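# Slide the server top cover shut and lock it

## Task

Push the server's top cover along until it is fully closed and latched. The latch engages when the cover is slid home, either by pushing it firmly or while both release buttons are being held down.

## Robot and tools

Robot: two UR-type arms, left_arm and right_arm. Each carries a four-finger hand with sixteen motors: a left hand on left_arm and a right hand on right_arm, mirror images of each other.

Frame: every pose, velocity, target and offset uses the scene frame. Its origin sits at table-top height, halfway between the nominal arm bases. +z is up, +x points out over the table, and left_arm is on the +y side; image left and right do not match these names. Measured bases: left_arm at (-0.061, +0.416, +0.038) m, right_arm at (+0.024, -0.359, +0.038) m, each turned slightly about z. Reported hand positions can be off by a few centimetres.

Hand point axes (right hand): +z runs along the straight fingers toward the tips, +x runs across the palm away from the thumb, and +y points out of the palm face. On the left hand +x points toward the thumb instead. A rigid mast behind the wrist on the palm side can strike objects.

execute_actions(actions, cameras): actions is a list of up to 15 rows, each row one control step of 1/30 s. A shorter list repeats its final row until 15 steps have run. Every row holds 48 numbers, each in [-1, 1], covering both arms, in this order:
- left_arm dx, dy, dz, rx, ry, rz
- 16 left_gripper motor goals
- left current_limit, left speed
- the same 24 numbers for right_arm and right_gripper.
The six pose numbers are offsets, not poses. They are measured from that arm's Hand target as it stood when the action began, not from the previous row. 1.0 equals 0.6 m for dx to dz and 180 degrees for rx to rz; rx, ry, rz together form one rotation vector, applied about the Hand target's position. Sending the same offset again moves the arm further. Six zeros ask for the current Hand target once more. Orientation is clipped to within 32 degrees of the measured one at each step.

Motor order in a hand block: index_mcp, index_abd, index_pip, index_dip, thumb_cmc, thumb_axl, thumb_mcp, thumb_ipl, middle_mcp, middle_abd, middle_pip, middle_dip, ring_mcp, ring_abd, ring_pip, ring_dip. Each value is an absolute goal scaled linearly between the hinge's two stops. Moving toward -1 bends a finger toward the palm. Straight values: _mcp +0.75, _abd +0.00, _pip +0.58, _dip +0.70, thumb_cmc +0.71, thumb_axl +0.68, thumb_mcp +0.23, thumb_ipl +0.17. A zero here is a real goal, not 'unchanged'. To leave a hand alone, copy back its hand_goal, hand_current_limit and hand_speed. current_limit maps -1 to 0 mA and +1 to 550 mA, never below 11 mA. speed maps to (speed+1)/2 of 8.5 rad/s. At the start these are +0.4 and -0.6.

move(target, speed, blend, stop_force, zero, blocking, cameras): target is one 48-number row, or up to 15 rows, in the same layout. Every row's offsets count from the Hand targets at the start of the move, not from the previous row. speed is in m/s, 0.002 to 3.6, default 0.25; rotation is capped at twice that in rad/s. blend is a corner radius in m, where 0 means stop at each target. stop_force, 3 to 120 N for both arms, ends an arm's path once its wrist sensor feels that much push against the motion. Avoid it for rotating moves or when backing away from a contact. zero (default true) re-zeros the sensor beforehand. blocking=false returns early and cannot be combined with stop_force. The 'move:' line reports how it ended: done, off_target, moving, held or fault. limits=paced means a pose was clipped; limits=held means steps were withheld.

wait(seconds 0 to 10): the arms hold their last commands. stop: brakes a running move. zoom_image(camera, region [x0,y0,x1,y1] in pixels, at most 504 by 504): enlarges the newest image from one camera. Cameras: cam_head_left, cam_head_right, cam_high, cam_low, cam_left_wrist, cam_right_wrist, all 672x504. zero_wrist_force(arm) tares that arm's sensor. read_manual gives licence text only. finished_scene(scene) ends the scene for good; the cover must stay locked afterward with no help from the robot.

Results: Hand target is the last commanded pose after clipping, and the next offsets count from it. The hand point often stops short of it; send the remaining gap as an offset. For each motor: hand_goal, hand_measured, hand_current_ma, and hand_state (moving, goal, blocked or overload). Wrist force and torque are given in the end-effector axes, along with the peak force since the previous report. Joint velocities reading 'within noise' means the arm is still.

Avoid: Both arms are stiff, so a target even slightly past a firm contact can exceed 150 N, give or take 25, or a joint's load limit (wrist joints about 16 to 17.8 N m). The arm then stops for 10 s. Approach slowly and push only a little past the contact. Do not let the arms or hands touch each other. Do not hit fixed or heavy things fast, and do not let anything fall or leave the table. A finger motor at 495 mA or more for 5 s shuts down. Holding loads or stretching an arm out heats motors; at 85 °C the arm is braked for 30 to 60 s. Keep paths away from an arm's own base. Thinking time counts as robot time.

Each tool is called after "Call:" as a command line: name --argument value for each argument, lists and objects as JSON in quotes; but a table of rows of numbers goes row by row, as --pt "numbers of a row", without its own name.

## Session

Call:
execute_actions --actions '[]'

Call:
zoom_image --camera "cam_high" --region '[240, 200, 480, 380]'

Call:
zoom_image --camera "cam_head_left" --region '[140, 100, 360, 240]'

Scene clock: 0.00 s.
left_arm: end_effector_position=(+0.3559, +0.7589, +0.1299) hand_goal=(+0.754, +0.000, +0.576, +0.696, +0.714, +0.678, +0.226, +0.168, +0.754, +0.000, +0.576, +0.696, +0.754, +0.000, +0.576, +0.696) hand_measured=(+0.754, +0.000, +0.576, +0.696, +0.714, +0.678, +0.226, +0.168, +0.754, +0.000, +0.576, +0.696, +0.754, +0.000, +0.576, +0.696) hand_current_ma=(+0, +0, +0, +0, +0, +0, +0, +0, +0, +0, +0, +0, +0, +0, +0, +0) hand_state=(goal, goal, goal, goal, goal, goal, goal, goal, goal, goal, goal, goal, goal, goal, goal, goal) hand_current_limit=0.40 hand_speed=-0.60 end_effector_quat_wxyz=(+0.013, -0.338, +0.941, -0.021) | right_arm: end_effector_position=(+0.6713, -0.1278, +0.2398) hand_goal=(+0.754, +0.000, +0.576, +0.696, +0.714, +0.678, +0.226, +0.168, +0.754, +0.000, +0.576, +0.696, +0.754, +0.000, +0.576, +0.696) hand_measured=(+0.754, +0.000, +0.576, +0.696, +0.714, +0.678, +0.226, +0.168, +0.754, +0.000, +0.576, +0.696, +0.754, +0.000, +0.576, +0.696) hand_current_ma=(+0, +0, +0, +0, +0, +0, +0, +0, +0, +0, +0, +0, +0, +0, +0, +0) hand_state=(goal, goal, goal, goal, goal, goal, goal, goal, goal, goal, goal, goal, goal, goal, goal, goal) hand_current_limit=0.40 hand_speed=-0.60 end_effector_quat_wxyz=(-0.033, +0.930, +0.180, -0.317)
Joint positions: left_arm=[3.989 -1.903 -1.893 -0.912 1.521 -1.465] | right_arm=[0.205 -0.529 0.349 -0.748 -1.477 1.401]
Joint velocities: within noise
Joint torques (N m): no reading
Motor temperatures (°C): left_arm=[31 20 29 30 32 33] | right_arm=[23 24 25 30 29 42]
Wrist force (N): no reading
Wrist torque (N m): no reading
Wrist force, peak (N): no reading
Hand target: left_arm +0.3559, +0.7589, +0.1299; +0.013, -0.338, +0.941, -0.021 | right_arm +0.6713, -0.1278, +0.2398; -0.033, +0.930, +0.180, -0.317
camera_calibration:
cam_left_wrist: T_world_to_cam=[[0.996387, 0.0534767, 0.0659712, -0.441701], [-0.0128583, -0.672877, 0.739643, 0.372308], [0.0839441, -0.737819, -0.669759, 0.735488], [0, 0, 0, 1]] pos_world=[0.383153, 0.816795, 0.246364]
cam_right_wrist: T_world_to_cam=[[-0.347978, -0.858325, 0.37708, 0.057216], [-0.0677861, 0.4242, 0.903028, -0.159123], [-0.935049, 0.288673, -0.205795, 0.843735], [0, 0, 0, 1]] pos_world=[0.798057, -0.126953, 0.295754]

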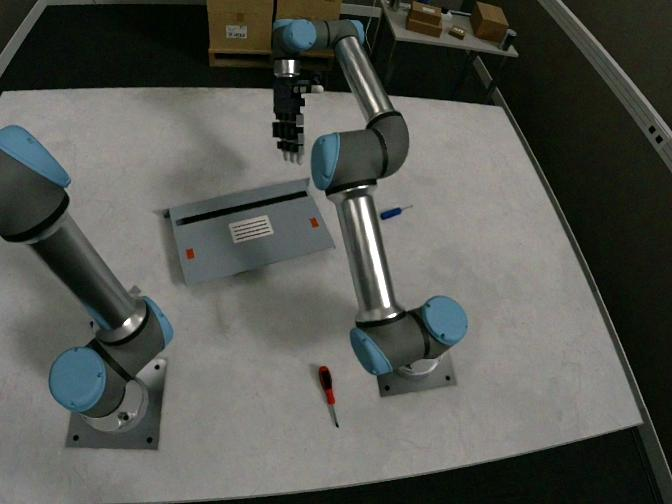

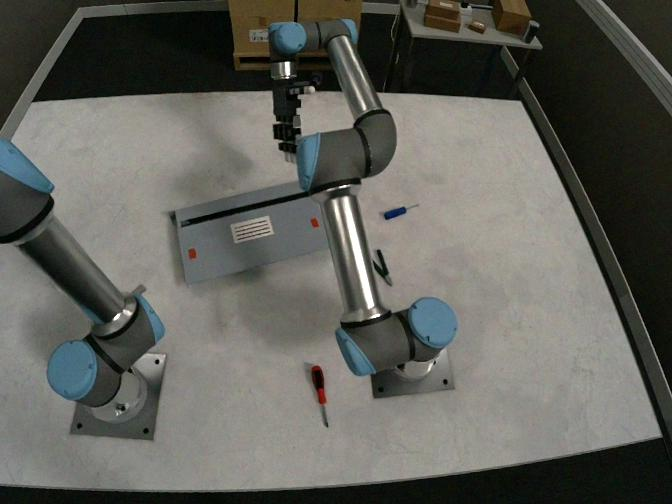

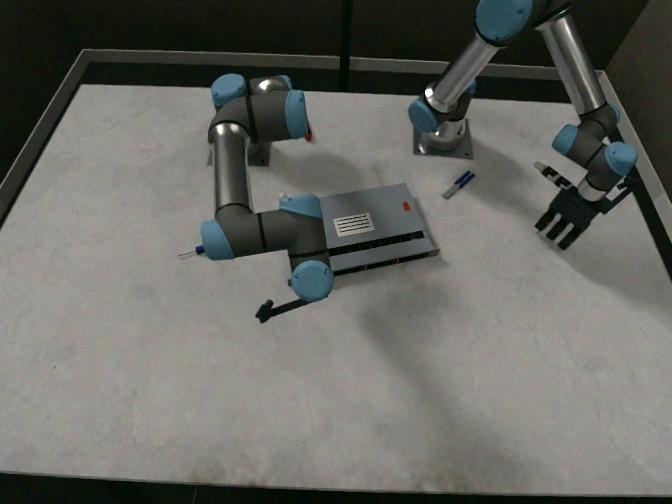

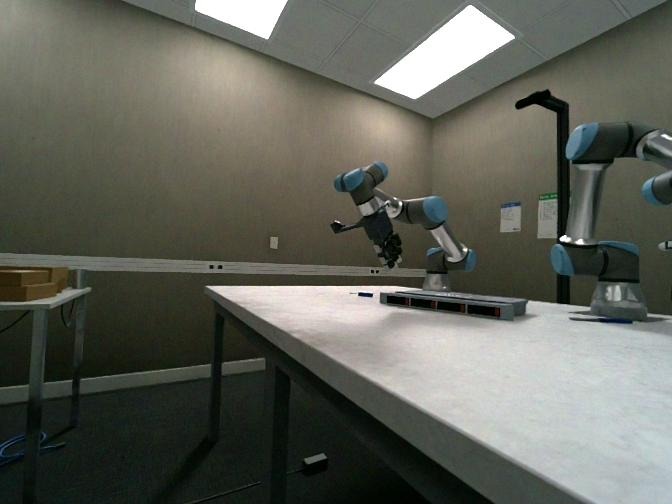

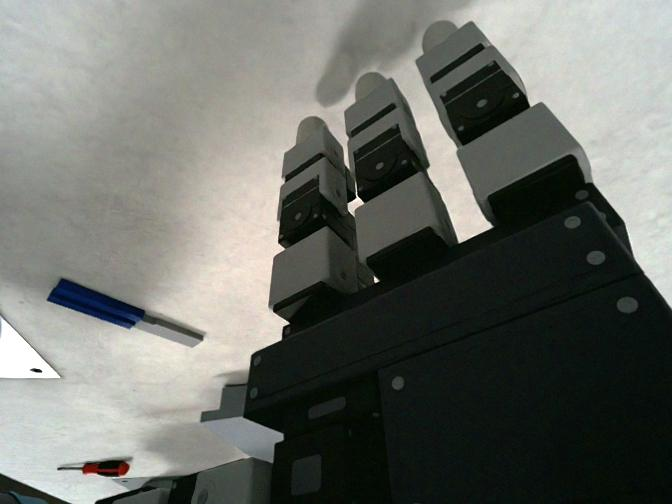

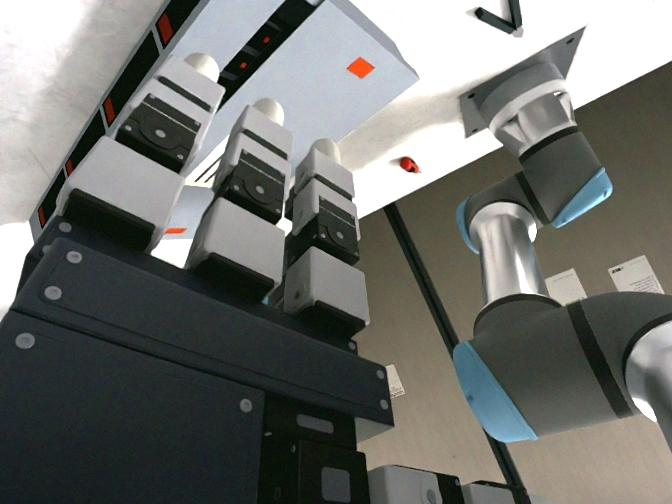

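Scaled by 2.100.

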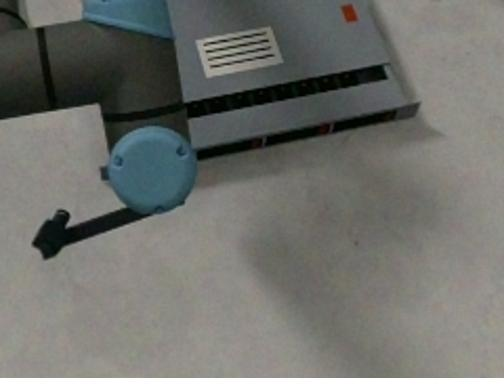

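Scaled by 2.291.

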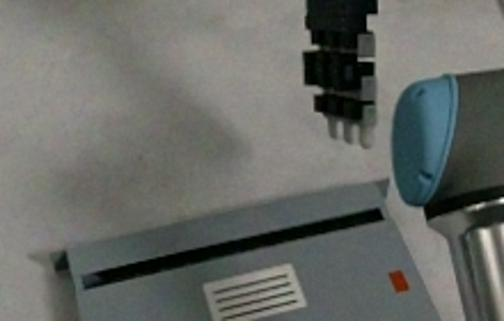

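Call:
move --pt "0 0 0 0 0 0 0.754 0 0.576 0.696 0.714 0.678 0.226 0.168 0.754 0 0.576 0.696 0.754 0 0.576 0.696 0.4 -0.6 -0.3688 0.0463 0.30 0.0242 -0.4236 0.4876 -0.753 0 0.577 0.696 0.714 0.678 0.226 0.168 -0.753 0 0.577 0.696 -0.753 0 0.577 0.696 0.5 -0.6" --pt "0 0 0 0 0 0 0.754 0 0.576 0.696 0.714 0.678 0.226 0.168 0.754 0 0.576 0.696 0.754 0 0.576 0.696 0.4 -0.6 -0.6188 0.2397 0.0167 0.0242 -0.4236 0.4876 -0.753 0 0.577 0.696 0.714 0.678 0.226 0.168 -0.753 0 0.577 0.696 -0.753 0 0.577 0.696 0.5 -0.6" --speed '[0.35,0.2]' --blend 0.02 --cameras '["all"]'

Call:
zoom_image --camera "cam_high" --region '[260, 160, 460, 320]'

Call:
zoom_image --camera "cam_head_left" --region '[150, 160, 350, 300]'

Scene clock: 118.10 s.
left_arm: end_effector_position=(+0.3559, +0.7589, +0.1299) hand_goal=(+0.754, +0.000, +0.576, +0.696, +0.714, +0.678, +0.226, +0.168, +0.754, +0.000, +0.576, +0.696, +0.754, +0.000, +0.576, +0.696) hand_measured=(+0.754, +0.000, +0.576, +0.696, +0.714, +0.678, +0.224, +0.168, +0.754, +0.000, +0.576, +0.696, +0.754, +0.000, +0.576, +0.696) hand_current_ma=(-4, +0, +3, +0, +1, -4, -13, -2, -4, +0, +3, +0, -4, +0, +3, +0) hand_state=(goal, goal, goal, goal, goal, goal, goal, goal, goal, goal, goal, goal, goal, goal, goal, goal) hand_current_limit=0.40 hand_speed=-0.60 end_effector_quat_wxyz=(+0.013, -0.338, +0.941, -0.021) | right_arm: end_effector_position=(+0.3000, +0.0160, +0.2499) hand_goal=(-0.752, +0.000, +0.578, +0.696, +0.714, +0.678, +0.226, +0.168, -0.752, +0.000, +0.578, +0.696, -0.752, +0.000, +0.578, +0.696) hand_measured=(-0.740, +0.000, +0.578, +0.696, +0.720, +0.678, +0.224, +0.168, -0.738, +0.000, +0.578, +0.696, -0.738, +0.000, +0.578, +0.696) hand_current_ma=(+46, +0, -1, +0, +21, -3, -9, -1, +54, +0, -1, +0, +56, +0, -1, +0) hand_state=(goal, goal, goal, goal, goal, goal, goal, goal, goal, goal, goal, goal, goal, goal, goal, goal) hand_current_limit=0.50 hand_speed=-0.60 end_effector_quat_wxyz=(+0.257, +0.551, +0.720, +0.336)
Joint positions: left_arm=[3.989 -1.903 -1.893 -0.912 1.521 -1.465] | right_arm=[0.987 -1.416 2.534 -3.401 -2.128 0.549]
Joint torques (N m): left_arm=[-1.32 31.11 18.71 2.27 0.18 -0.18] | right_arm=[12.81 -4.17 -19.25 -6.64 -3.2 1.49]
Wrist force (N): left_arm=[0.0 0.4 0.0] | right_arm=[0.5 1.7 1.1]
Wrist torque (N m): left_arm=[0.05 0.00 -0.01] | right_arm=[-0.05 -0.03 0.23]
Wrist force, peak (N): left_arm=[-0.5 0.2 -0.6] | right_arm=[0.0 2.7 1.1]
Hand target: left_arm +0.3559, +0.7589, +0.1299; +0.013, -0.338, +0.941, -0.021 | right_arm +0.3000, +0.0161, +0.2498; +0.257, +0.551, +0.720, +0.336
Off the commanded pose: left_arm 0.000 m, 0 deg | right_arm 0.000 m, 0 deg.
move: done
camera_calibration:
cam_left_wrist: T_world_to_cam=[[0.996387, 0.0534767, 0.0659712, -0.441701], [-0.0128583, -0.672877, 0.739643, 0.372308], [0.0839441, -0.737819, -0.669759, 0.735488], [0, 0, 0, 1]] pos_world=[0.383153, 0.816795, 0.246364]
cam_right_wrist: T_world_to_cam=[[0.558454, -0.656009, 0.507722, -0.260176], [-0.765309, -0.643581, 0.0102311, 0.195067], [0.320049, -0.394278, -0.86146, 0.255343], [0, 0, 0, 1]] pos_world=[0.212861, 0.0555394, 0.350069]

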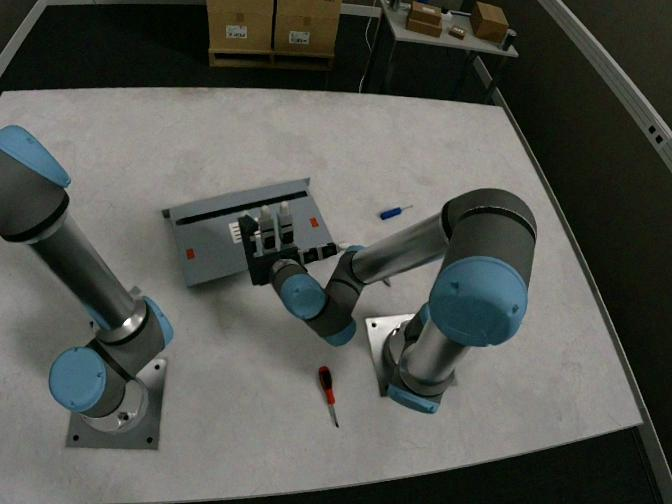

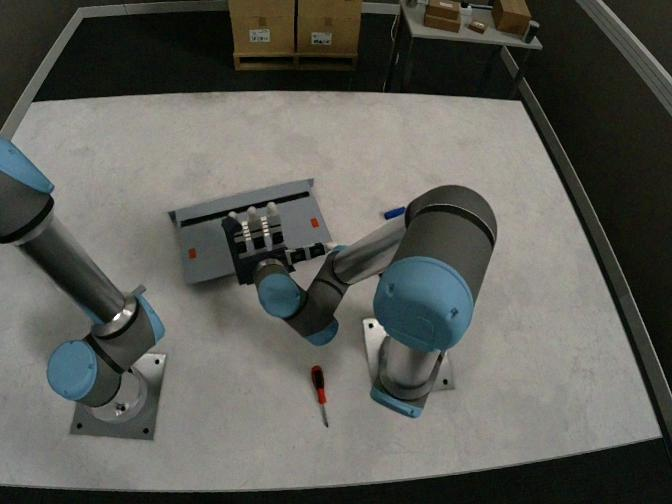

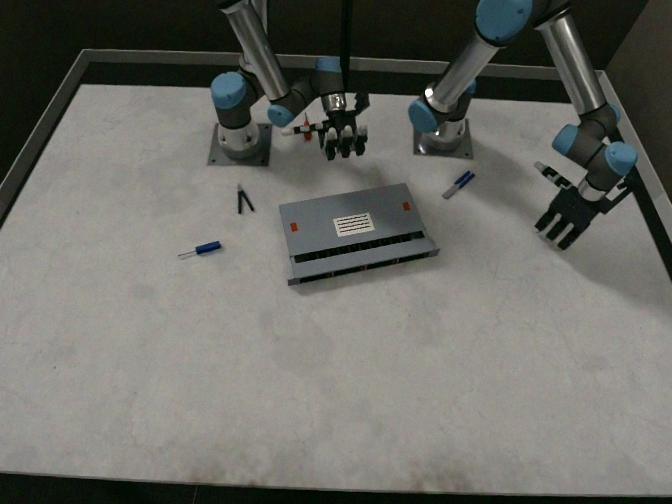

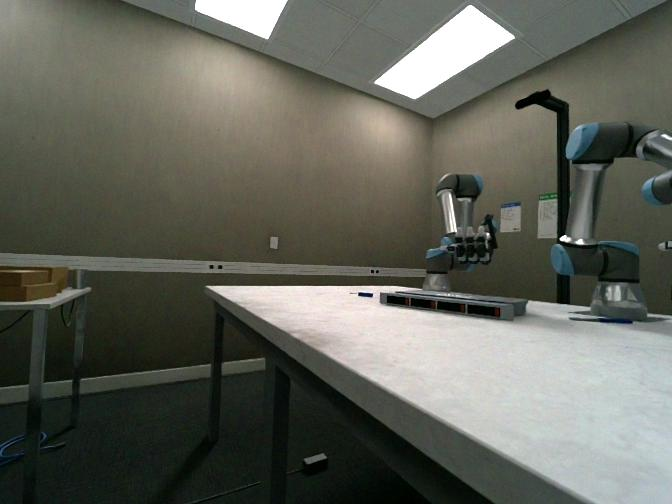

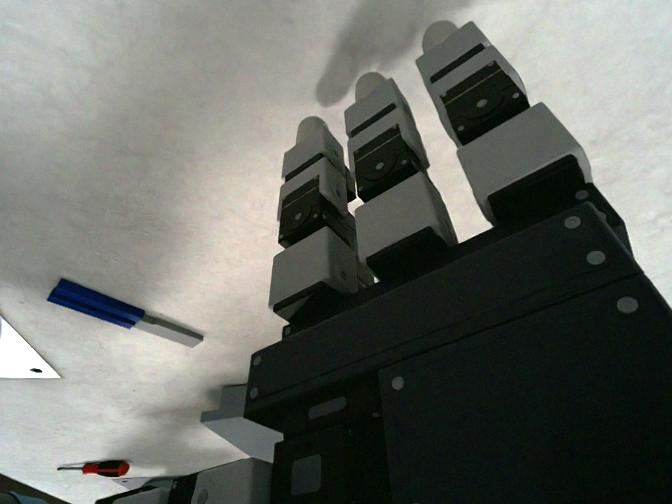

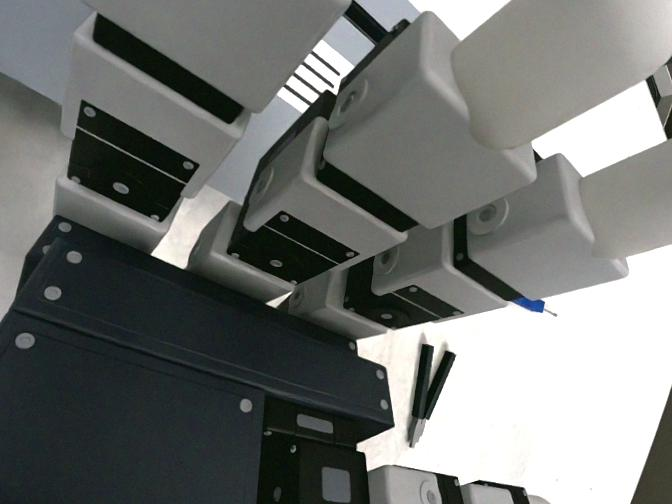

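Scaled by 2.520.

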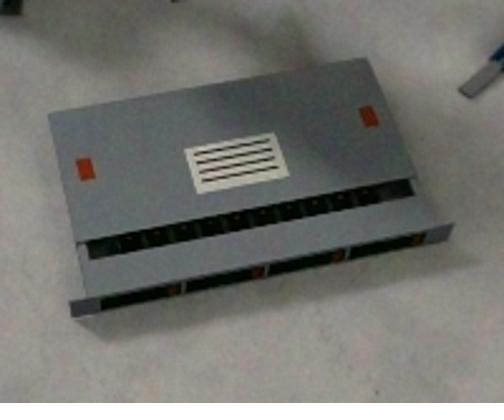

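Scaled by 2.520.

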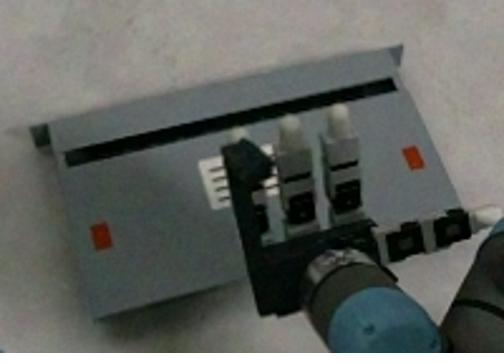

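Call:
move --target '[0,0,0,0,0,0, 0.754,0,0.576,0.696, 0.714,0.678,0.226,0.168, 0.754,0,0.576,0.696, 0.754,0,0.576,0.696, 0.4,-0.6, 0.0327,0.0037,-0.2397,0,0,0, -0.753,0,0.577,0.696, 0.714,0.678,0.226,0.168, -0.753,0,0.577,0.696, -0.753,0,0.577,0.696, 0.6,-0.6]' --speed 0.1

Call:
move --target '[0,0,0,0,0,0, 0.754,0,0.576,0.696, 0.714,0.678,0.226,0.168, 0.754,0,0.576,0.696, 0.754,0,0.576,0.696, 0.4,-0.6, 0.0482,0.0132,0,0,0,0, -0.753,0,0.577,0.696, 0.714,0.678,0.226,0.168, -0.753,0,0.577,0.696, -0.753,0,0.577,0.696, 0.6,-0.6]' --speed 0.03 --stop_force 15 --cameras '["all"]'

Call:
zoom_image --camera "cam_high" --region '[260, 140, 460, 300]'

Call:
zoom_image --camera "cam_low" --region '[360, 220, 560, 340]'

Scene clock: 172.77 s.
left_arm: end_effector_position=(+0.3559, +0.7589, +0.1299) hand_goal=(+0.754, +0.000, +0.576, +0.696, +0.714, +0.678, +0.226, +0.168, +0.754, +0.000, +0.576, +0.696, +0.754, +0.000, +0.576, +0.696) hand_measured=(+0.754, +0.000, +0.576, +0.696, +0.714, +0.678, +0.224, +0.168, +0.754, +0.000, +0.576, +0.696, +0.754, +0.000, +0.576, +0.696) hand_current_ma=(-4, +0, +3, +0, +1, -4, -13, -2, -4, +0, +3, +0, -4, +0, +3, +0) hand_state=(goal, goal, goal, goal, goal, goal, goal, goal, goal, goal, goal, goal, goal, goal, goal, goal) hand_current_limit=0.40 hand_speed=-0.60 end_effector_quat_wxyz=(+0.013, -0.338, +0.941, -0.021) | right_arm: end_effector_position=(+0.3196, +0.0183, +0.1061) hand_goal=(-0.752, +0.000, +0.578, +0.696, +0.714, +0.678, +0.226, +0.168, -0.752, +0.000, +0.578, +0.696, -0.752, +0.000, +0.578, +0.696) hand_measured=(-0.740, +0.000, +0.578, +0.696, +0.720, +0.678, +0.224, +0.168, -0.738, +0.000, +0.578, +0.696, -0.738, +0.000, +0.578, +0.696) hand_current_ma=(+46, +0, -1, +0, +21, -3, -9, -1, +53, +0, -1, +0, +55, +0, -1, +0) hand_state=(goal, goal, goal, goal, goal, goal, goal, goal, goal, goal, goal, goal, goal, goal, goal, goal) hand_current_limit=0.60 hand_speed=-0.60 end_effector_quat_wxyz=(+0.257, +0.551, +0.720, +0.336)
Joint positions: left_arm=[3.989 -1.903 -1.893 -0.912 1.521 -1.465] | right_arm=[0.939 -0.822 2.507 -3.989 -2.096 0.507]
Joint torques (N m): left_arm=[0.07 32.35 16.87 2.61 0.02 -0.05] | right_arm=[-11.03 -15.6 -6.29 -6.48 1.72 -1.63]
Wrist force (N): left_arm=[0.1 0.0 -0.2] | right_arm=[0.6 1.8 1.3]
Wrist torque (N m): left_arm=[0.03 -0.01 0.01] | right_arm=[-0.03 -0.04 0.33]
Wrist force, peak (N): left_arm=[0.1 0.8 0.2] | right_arm=[0.8 2.4 1.7]
Hand target: left_arm +0.3559, +0.7589, +0.1299; +0.013, -0.338, +0.941, -0.021 | right_arm +0.3196, +0.0183, +0.1060; +0.257, +0.551, +0.720, +0.336
Off the commanded pose: left_arm 0.000 m, 0 deg | right_arm 0.000 m, 0 deg.
move: done

Scene clock: 174.90 s.
left_arm: end_effector_position=(+0.3559, +0.7589, +0.1299) hand_goal=(+0.754, +0.000, +0.576, +0.696, +0.714, +0.678, +0.226, +0.168, +0.754, +0.000, +0.576, +0.696, +0.754, +0.000, +0.576, +0.696) hand_measured=(+0.754, +0.000, +0.576, +0.696, +0.714, +0.678, +0.224, +0.168, +0.754, +0.000, +0.576, +0.696, +0.754, +0.000, +0.576, +0.696) hand_current_ma=(-4, +0, +3, +0, +1, -4, -13, -2, -4, +0, +3, +0, -4, +0, +3, +0) hand_state=(goal, goal, goal, goal, goal, goal, goal, goal, goal, goal, goal, goal, goal, goal, goal, goal) hand_current_limit=0.40 hand_speed=-0.60 end_effector_quat_wxyz=(+0.013, -0.338, +0.941, -0.021) | right_arm: end_effector_position=(+0.3485, +0.0262, +0.1060) hand_goal=(-0.752, +0.000, +0.578, +0.696, +0.714, +0.678, +0.226, +0.168, -0.752, +0.000, +0.578, +0.696, -0.752, +0.000, +0.578, +0.696) hand_measured=(-0.740, +0.000, +0.578, +0.696, +0.720, +0.678, +0.224, +0.168, -0.738, +0.000, +0.578, +0.696, -0.738, +0.000, +0.578, +0.696) hand_current_ma=(+45, +0, -1, +0, +21, -3, -9, -1, +53, +0, -1, +0, +55, +0, -1, +0) hand_state=(goal, goal, goal, goal, goal, goal, goal, goal, goal, goal, goal, goal, goal, goal, goal, goal) hand_current_limit=0.60 hand_speed=-0.60 end_effector_quat_wxyz=(+0.257, +0.551, +0.720, +0.336)
Joint positions: left_arm=[3.989 -1.903 -1.893 -0.912 1.521 -1.465] | right_arm=[0.881 -0.821 2.463 -3.969 -2.057 0.459]
Joint torques (N m): left_arm=[-0.62 32.05 18.27 2.67 0.07 0] | right_arm=[-11.68 -17.32 -9.66 0.39 1.88 -1.4]
Wrist force (N): left_arm=[-0.3 0.3 -0.3] | right_arm=[0.5 1.8 -1.7]
Wrist torque (N m): left_arm=[0.06 0.04 -0.03] | right_arm=[0.20 0.05 0.29]
Wrist force, peak (N): left_arm=[-0.4 0.2 -0.5] | right_arm=[0.7 2.3 1.4]
Hand target: left_arm +0.3559, +0.7589, +0.1299; +0.013, -0.338, +0.941, -0.021 | right_arm +0.3485, +0.0262, +0.1060; +0.257, +0.551, +0.720, +0.336
Off the commanded pose: left_arm 0.000 m, 0 deg | right_arm 0.000 m, 0 deg.
move: done
camera_calibration:
cam_left_wrist: T_world_to_cam=[[0.996387, 0.0534767, 0.0659712, -0.441701], [-0.0128583, -0.672877, 0.739643, 0.372308], [0.0839441, -0.737819, -0.669759, 0.735488], [0, 0, 0, 1]] pos_world=[0.383153, 0.816795, 0.246364]
cam_right_wrist: T_world_to_cam=[[0.558326, -0.656036, 0.507828, -0.207495], [-0.76537, -0.64351, 0.0101618, 0.240246], [0.320126, -0.39435, -0.861398, 0.11985], [0, 0, 0, 1]] pos_world=[0.26136, 0.0657396, 0.206169]

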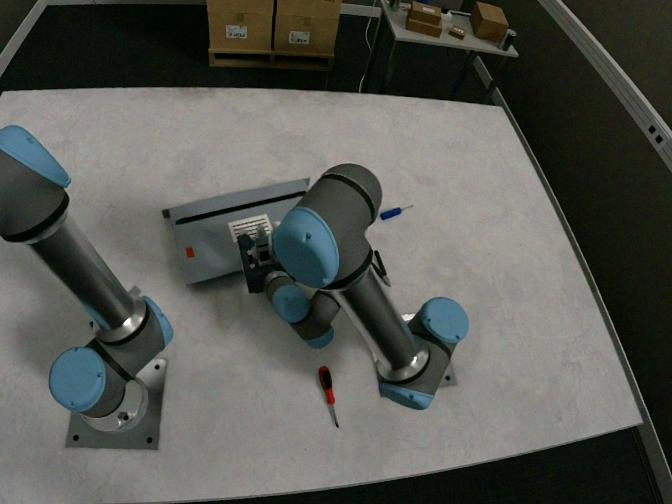

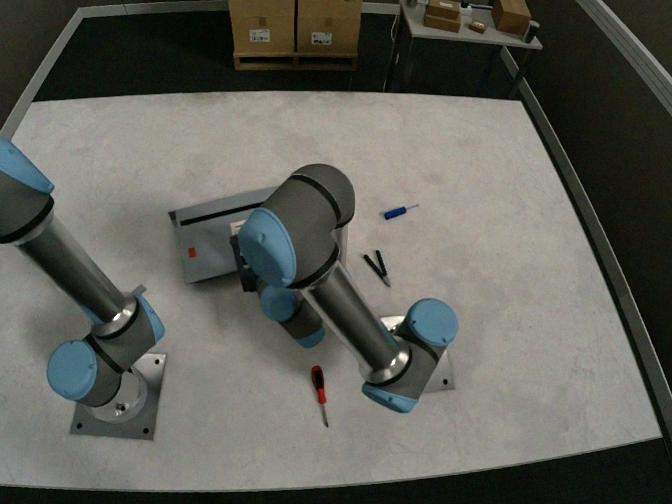

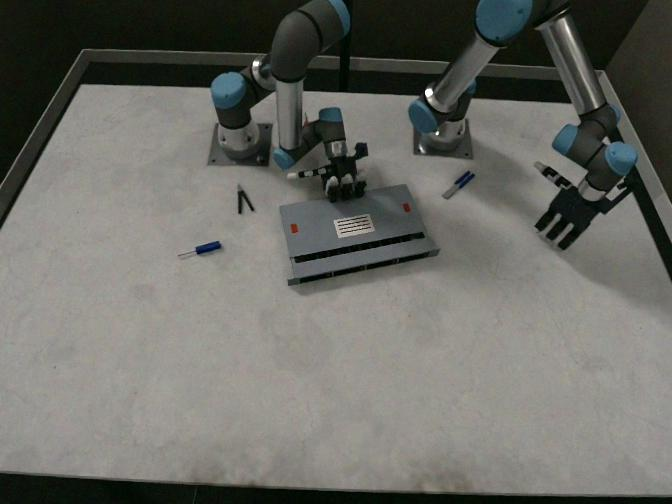

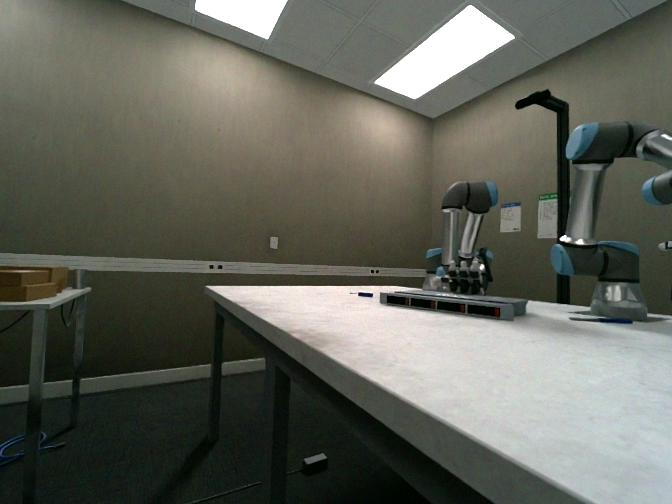

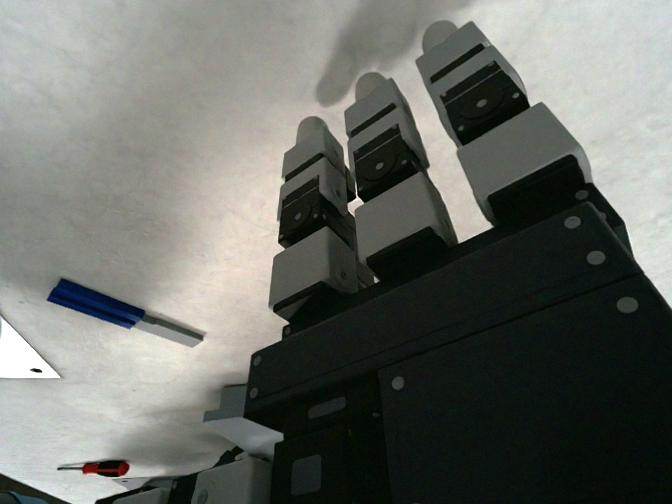

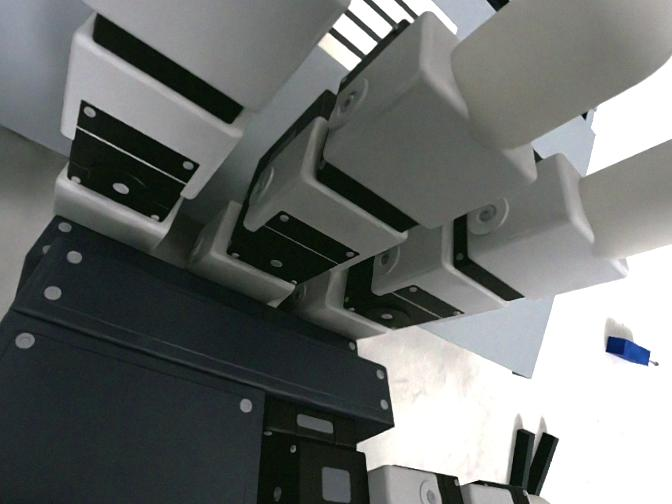

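Scaled by 2.520.

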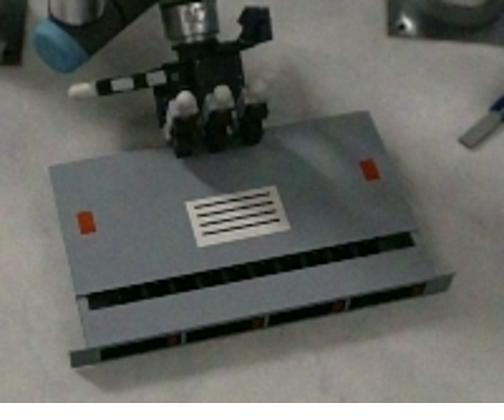

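Scaled by 2.520.

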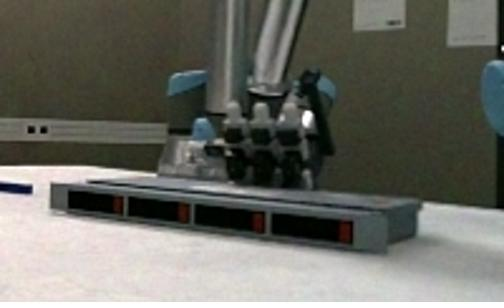

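Call:
move --target '[0,0,0,0,0,0, 0.754,0,0.576,0.696, 0.714,0.678,0.226,0.168, 0.754,0,0.576,0.696, 0.754,0,0.576,0.696, 0.4,-0.6, 0.0965,0.0264,0,0,0,0, -0.753,0,0.577,0.696, 0.714,0.678,0.226,0.168, -0.753,0,0.577,0.696, -0.753,0,0.577,0.696, 0.75,-0.6]' --speed 0.012 --stop_force 45 --cameras '["cam_high","cam_low"]'

Call:
zoom_image --camera "cam_high" --region '[260, 140, 460, 300]'

Call:
zoom_image --camera "cam_high" --region '[280, 210, 380, 290]'

Scene clock: 191.37 s.
left_arm: end_effector_position=(+0.3559, +0.7589, +0.1299) hand_goal=(+0.754, +0.000, +0.576, +0.696, +0.714, +0.678, +0.226, +0.168, +0.754, +0.000, +0.576, +0.696, +0.754, +0.000, +0.576, +0.696) hand_measured=(+0.754, +0.000, +0.576, +0.696, +0.714, +0.678, +0.224, +0.168, +0.754, +0.000, +0.576, +0.696, +0.754, +0.000, +0.576, +0.696) hand_current_ma=(-4, +0, +3, +0, +1, -4, -13, -2, -4, +0, +3, +0, -4, +0, +3, +0) hand_state=(goal, goal, goal, goal, goal, goal, goal, goal, goal, goal, goal, goal, goal, goal, goal, goal) hand_current_limit=0.40 hand_speed=-0.60 end_effector_quat_wxyz=(+0.013, -0.338, +0.941, -0.021) | right_arm: end_effector_position=(+0.4064, +0.0420, +0.1060) hand_goal=(-0.752, +0.000, +0.578, +0.696, +0.714, +0.678, +0.226, +0.168, -0.752, +0.000, +0.578, +0.696, -0.752, +0.000, +0.578, +0.696) hand_measured=(-0.738, +0.000, +0.578, +0.696, +0.720, +0.678, +0.224, +0.168, -0.736, +0.000, +0.578, +0.696, -0.732, +0.000, +0.578, +0.696) hand_current_ma=(+59, +0, -1, +0, +21, -3, -9, -1, +69, +0, -1, +0, +81, +0, -1, +0) hand_state=(goal, goal, goal, goal, goal, goal, goal, goal, goal, goal, goal, goal, goal, goal, goal, goal) hand_current_limit=0.75 hand_speed=-0.60 end_effector_quat_wxyz=(+0.257, +0.551, +0.720, +0.336)
Joint positions: left_arm=[3.989 -1.903 -1.893 -0.912 1.521 -1.465] | right_arm=[0.784 -0.816 2.363 -3.908 -1.989 0.382]
Joint torques (N m): left_arm=[0.76 32.79 18.41 2.79 0.17 0.15] | right_arm=[-22.72 -17.61 -22.54 0.58 1.35 -1.41]
Wrist force (N): left_arm=[-0.1 0.1 -0.3] | right_arm=[0.5 -11.7 -34.4]
Wrist torque (N m): left_arm=[0.04 0.00 -0.01] | right_arm=[2.67 0.75 -0.11]
Wrist force, peak (N): left_arm=[0.0 0.7 -0.4] | right_arm=[-4.1 -14.2 -40.0]
Hand target: left_arm +0.3559, +0.7589, +0.1299; +0.013, -0.338, +0.941, -0.021 | right_arm +0.4064, +0.0420, +0.1060; +0.257, +0.551, +0.720, +0.336
Off the commanded pose: left_arm 0.000 m, 0 deg | right_arm 0.000 m, 0 deg.
move: done
Images, in order (width x height): cam_high 672x504, cam_low 672x504.

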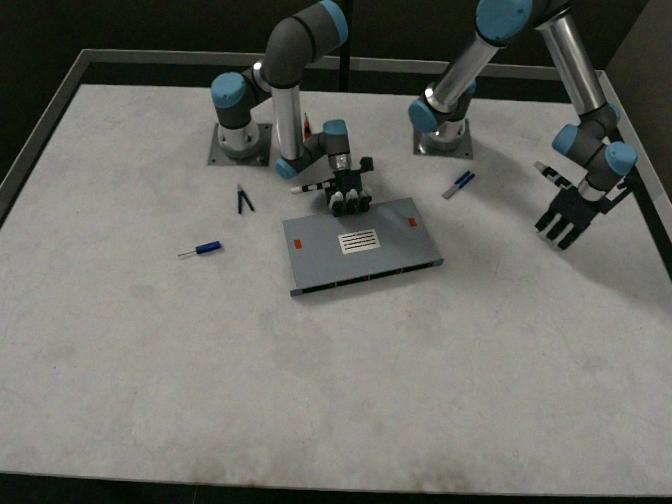

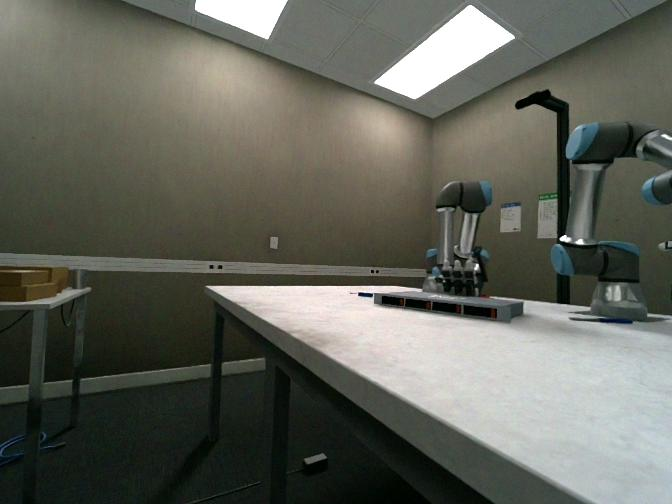

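Scaled by 2.520.

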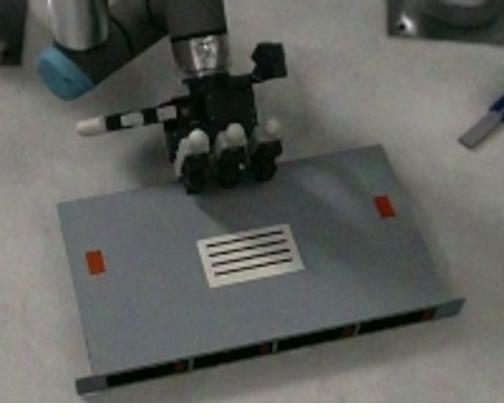

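Scaled by 5.040.

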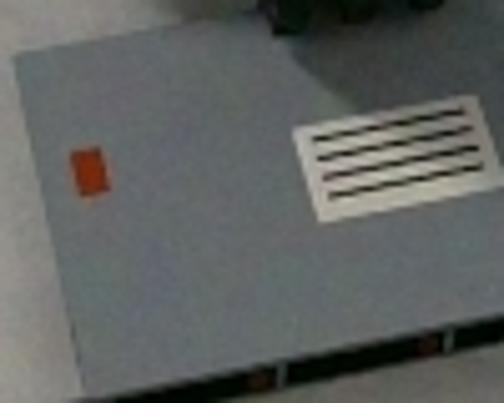

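Call:
move --pt "0 0 0 0 0 0 0.754 0 0.576 0.696 0.714 0.678 0.226 0.168 0.754 0 0.576 0.696 0.754 0 0.576 0.696 0.4 -0.6 -0.0386 -0.0106 0 0 0 0 -0.753 0 0.577 0.696 0.714 0.678 0.226 0.168 -0.753 0 0.577 0.696 -0.753 0 0.577 0.696 0.5 -0.6" --pt "0 0 0 0 0 0 0.754 0 0.576 0.696 0.714 0.678 0.226 0.168 0.754 0 0.576 0.696 0.754 0 0.576 0.696 0.4 -0.6 -0.12 -0.04 0.15 0 0 0 -0.753 0 0.577 0.696 0.714 0.678 0.226 0.168 -0.753 0 0.577 0.696 -0.753 0 0.577 0.696 0.5 -0.6" --speed '[0.04,0.12]' --blend 0.005 --cameras '["cam_high","cam_head_left"]'

Call:
zoom_image --camera "cam_high" --region '[270, 180, 370, 300]'

Call:
zoom_image --camera "cam_high" --region '[350, 180, 450, 280]'

Call:
zoom_image --camera "cam_head_left" --region '[150, 160, 350, 300]'

Scene clock: 205.87 s.
left_arm: end_effector_position=(+0.3559, +0.7589, +0.1299) hand_goal=(+0.754, +0.000, +0.576, +0.696, +0.714, +0.678, +0.226, +0.168, +0.754, +0.000, +0.576, +0.696, +0.754, +0.000, +0.576, +0.696) hand_measured=(+0.754, +0.000, +0.576, +0.696, +0.714, +0.678, +0.224, +0.168, +0.754, +0.000, +0.576, +0.696, +0.754, +0.000, +0.576, +0.696) hand_current_ma=(-4, +0, +3, +0, +1, -4, -13, -2, -4, +0, +3, +0, -4, +0, +3, +0) hand_state=(goal, goal, goal, goal, goal, goal, goal, goal, goal, goal, goal, goal, goal, goal, goal, goal) hand_current_limit=0.40 hand_speed=-0.60 end_effector_quat_wxyz=(+0.013, -0.338, +0.941, -0.021) | right_arm: end_effector_position=(+0.3345, +0.0180, +0.1959) hand_goal=(-0.752, +0.000, +0.578, +0.696, +0.714, +0.678, +0.226, +0.168, -0.752, +0.000, +0.578, +0.696, -0.752, +0.000, +0.578, +0.696) hand_measured=(-0.740, +0.000, +0.578, +0.696, +0.720, +0.678, +0.224, +0.168, -0.740, +0.000, +0.578, +0.696, -0.738, +0.000, +0.578, +0.696) hand_current_ma=(+44, +0, -1, +0, +21, -3, -9, -1, +51, +0, -1, +0, +54, +0, -1, +0) hand_state=(goal, goal, goal, goal, goal, goal, goal, goal, goal, goal, goal, goal, goal, goal, goal, goal) hand_current_limit=0.50 hand_speed=-0.60 end_effector_quat_wxyz=(+0.257, +0.551, +0.720, +0.336)
Joint positions: left_arm=[3.989 -1.903 -1.893 -0.912 1.521 -1.465] | right_arm=[0.9 -1.179 2.527 -3.668 -2.07 0.475]
Joint torques (N m): left_arm=[-0.71 33.53 18.67 2.99 0.12 0.12] | right_arm=[13.05 -34.36 -1.02 0.28 -2.96 1.26]
Wrist force (N): left_arm=[0.0 0.4 0.1] | right_arm=[0.8 1.3 0.7]
Wrist torque (N m): left_arm=[0.05 0.01 0.00] | right_arm=[-0.05 -0.04 0.26]
Wrist force, peak (N): left_arm=[0.1 0.7 -0.3] | right_arm=[0.4 -11.8 -34.6]
Hand target: left_arm +0.3559, +0.7589, +0.1299; +0.013, -0.338, +0.941, -0.021 | right_arm +0.3344, +0.0180, +0.1960; +0.257, +0.551, +0.720, +0.336
Off the commanded pose: left_arm 0.000 m, 0 deg | right_arm 0.000 m, 0 deg.
move: done
Images, in order (width x height): cam_head_left 672x504, cam_high 672x504.

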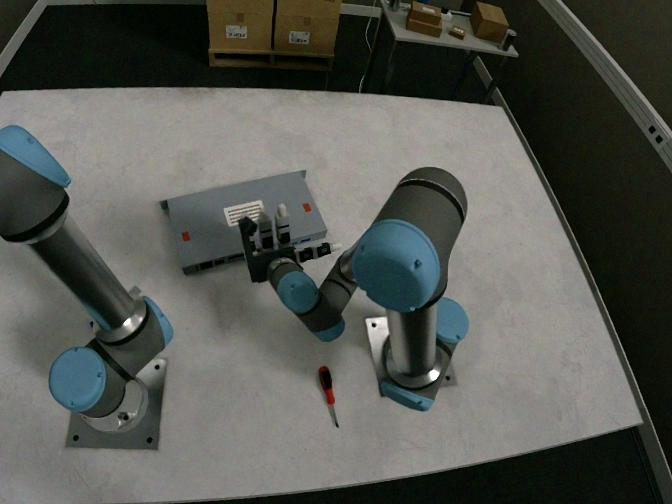

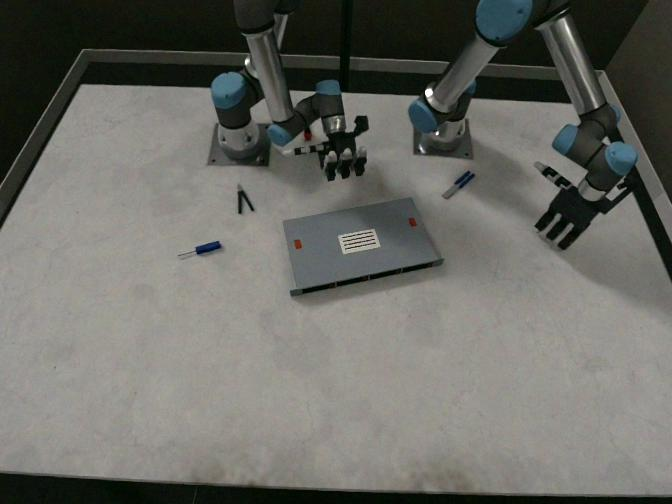

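Scaled by 4.200.

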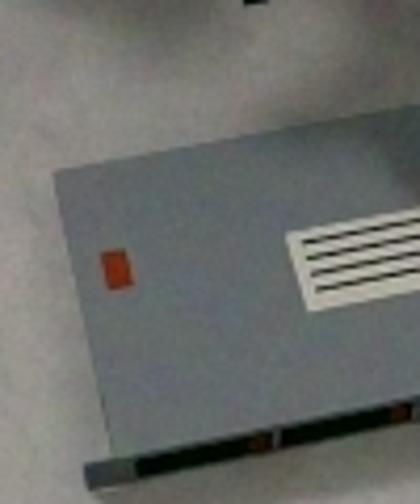

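Scaled by 5.040.

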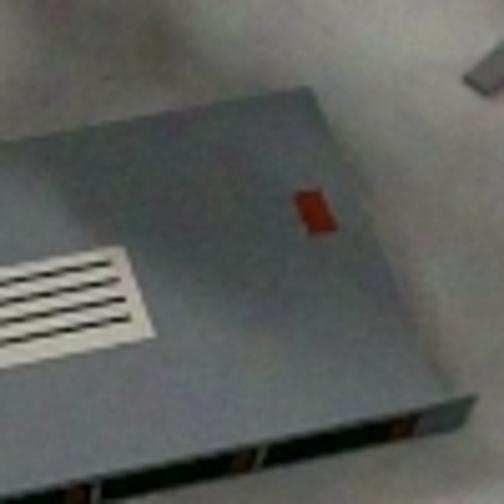

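Scaled by 2.520.

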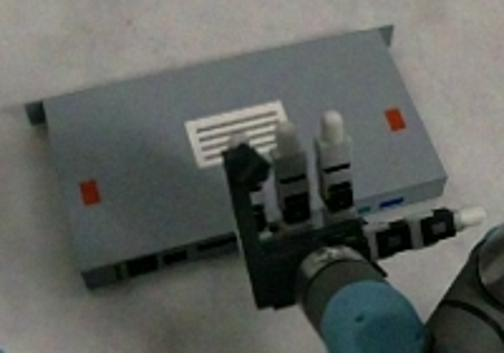

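Call:
zoom_image --camera "cam_high" --region '[395, 205, 435, 240]'

Call:
zoom_image --camera "cam_high" --region '[280, 230, 320, 265]'

Scaled by 12.600.

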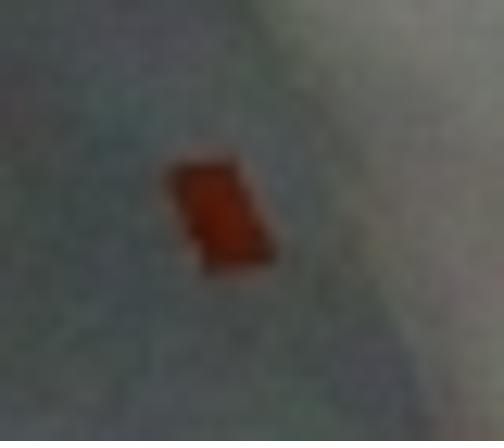

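Scaled by 12.600.

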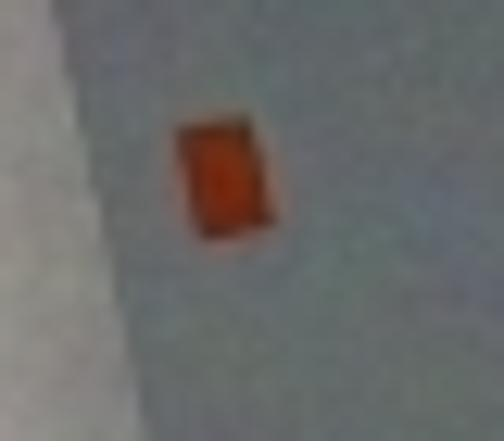

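Call:
finished_scene --scene 2

The scene is finished: the task was done.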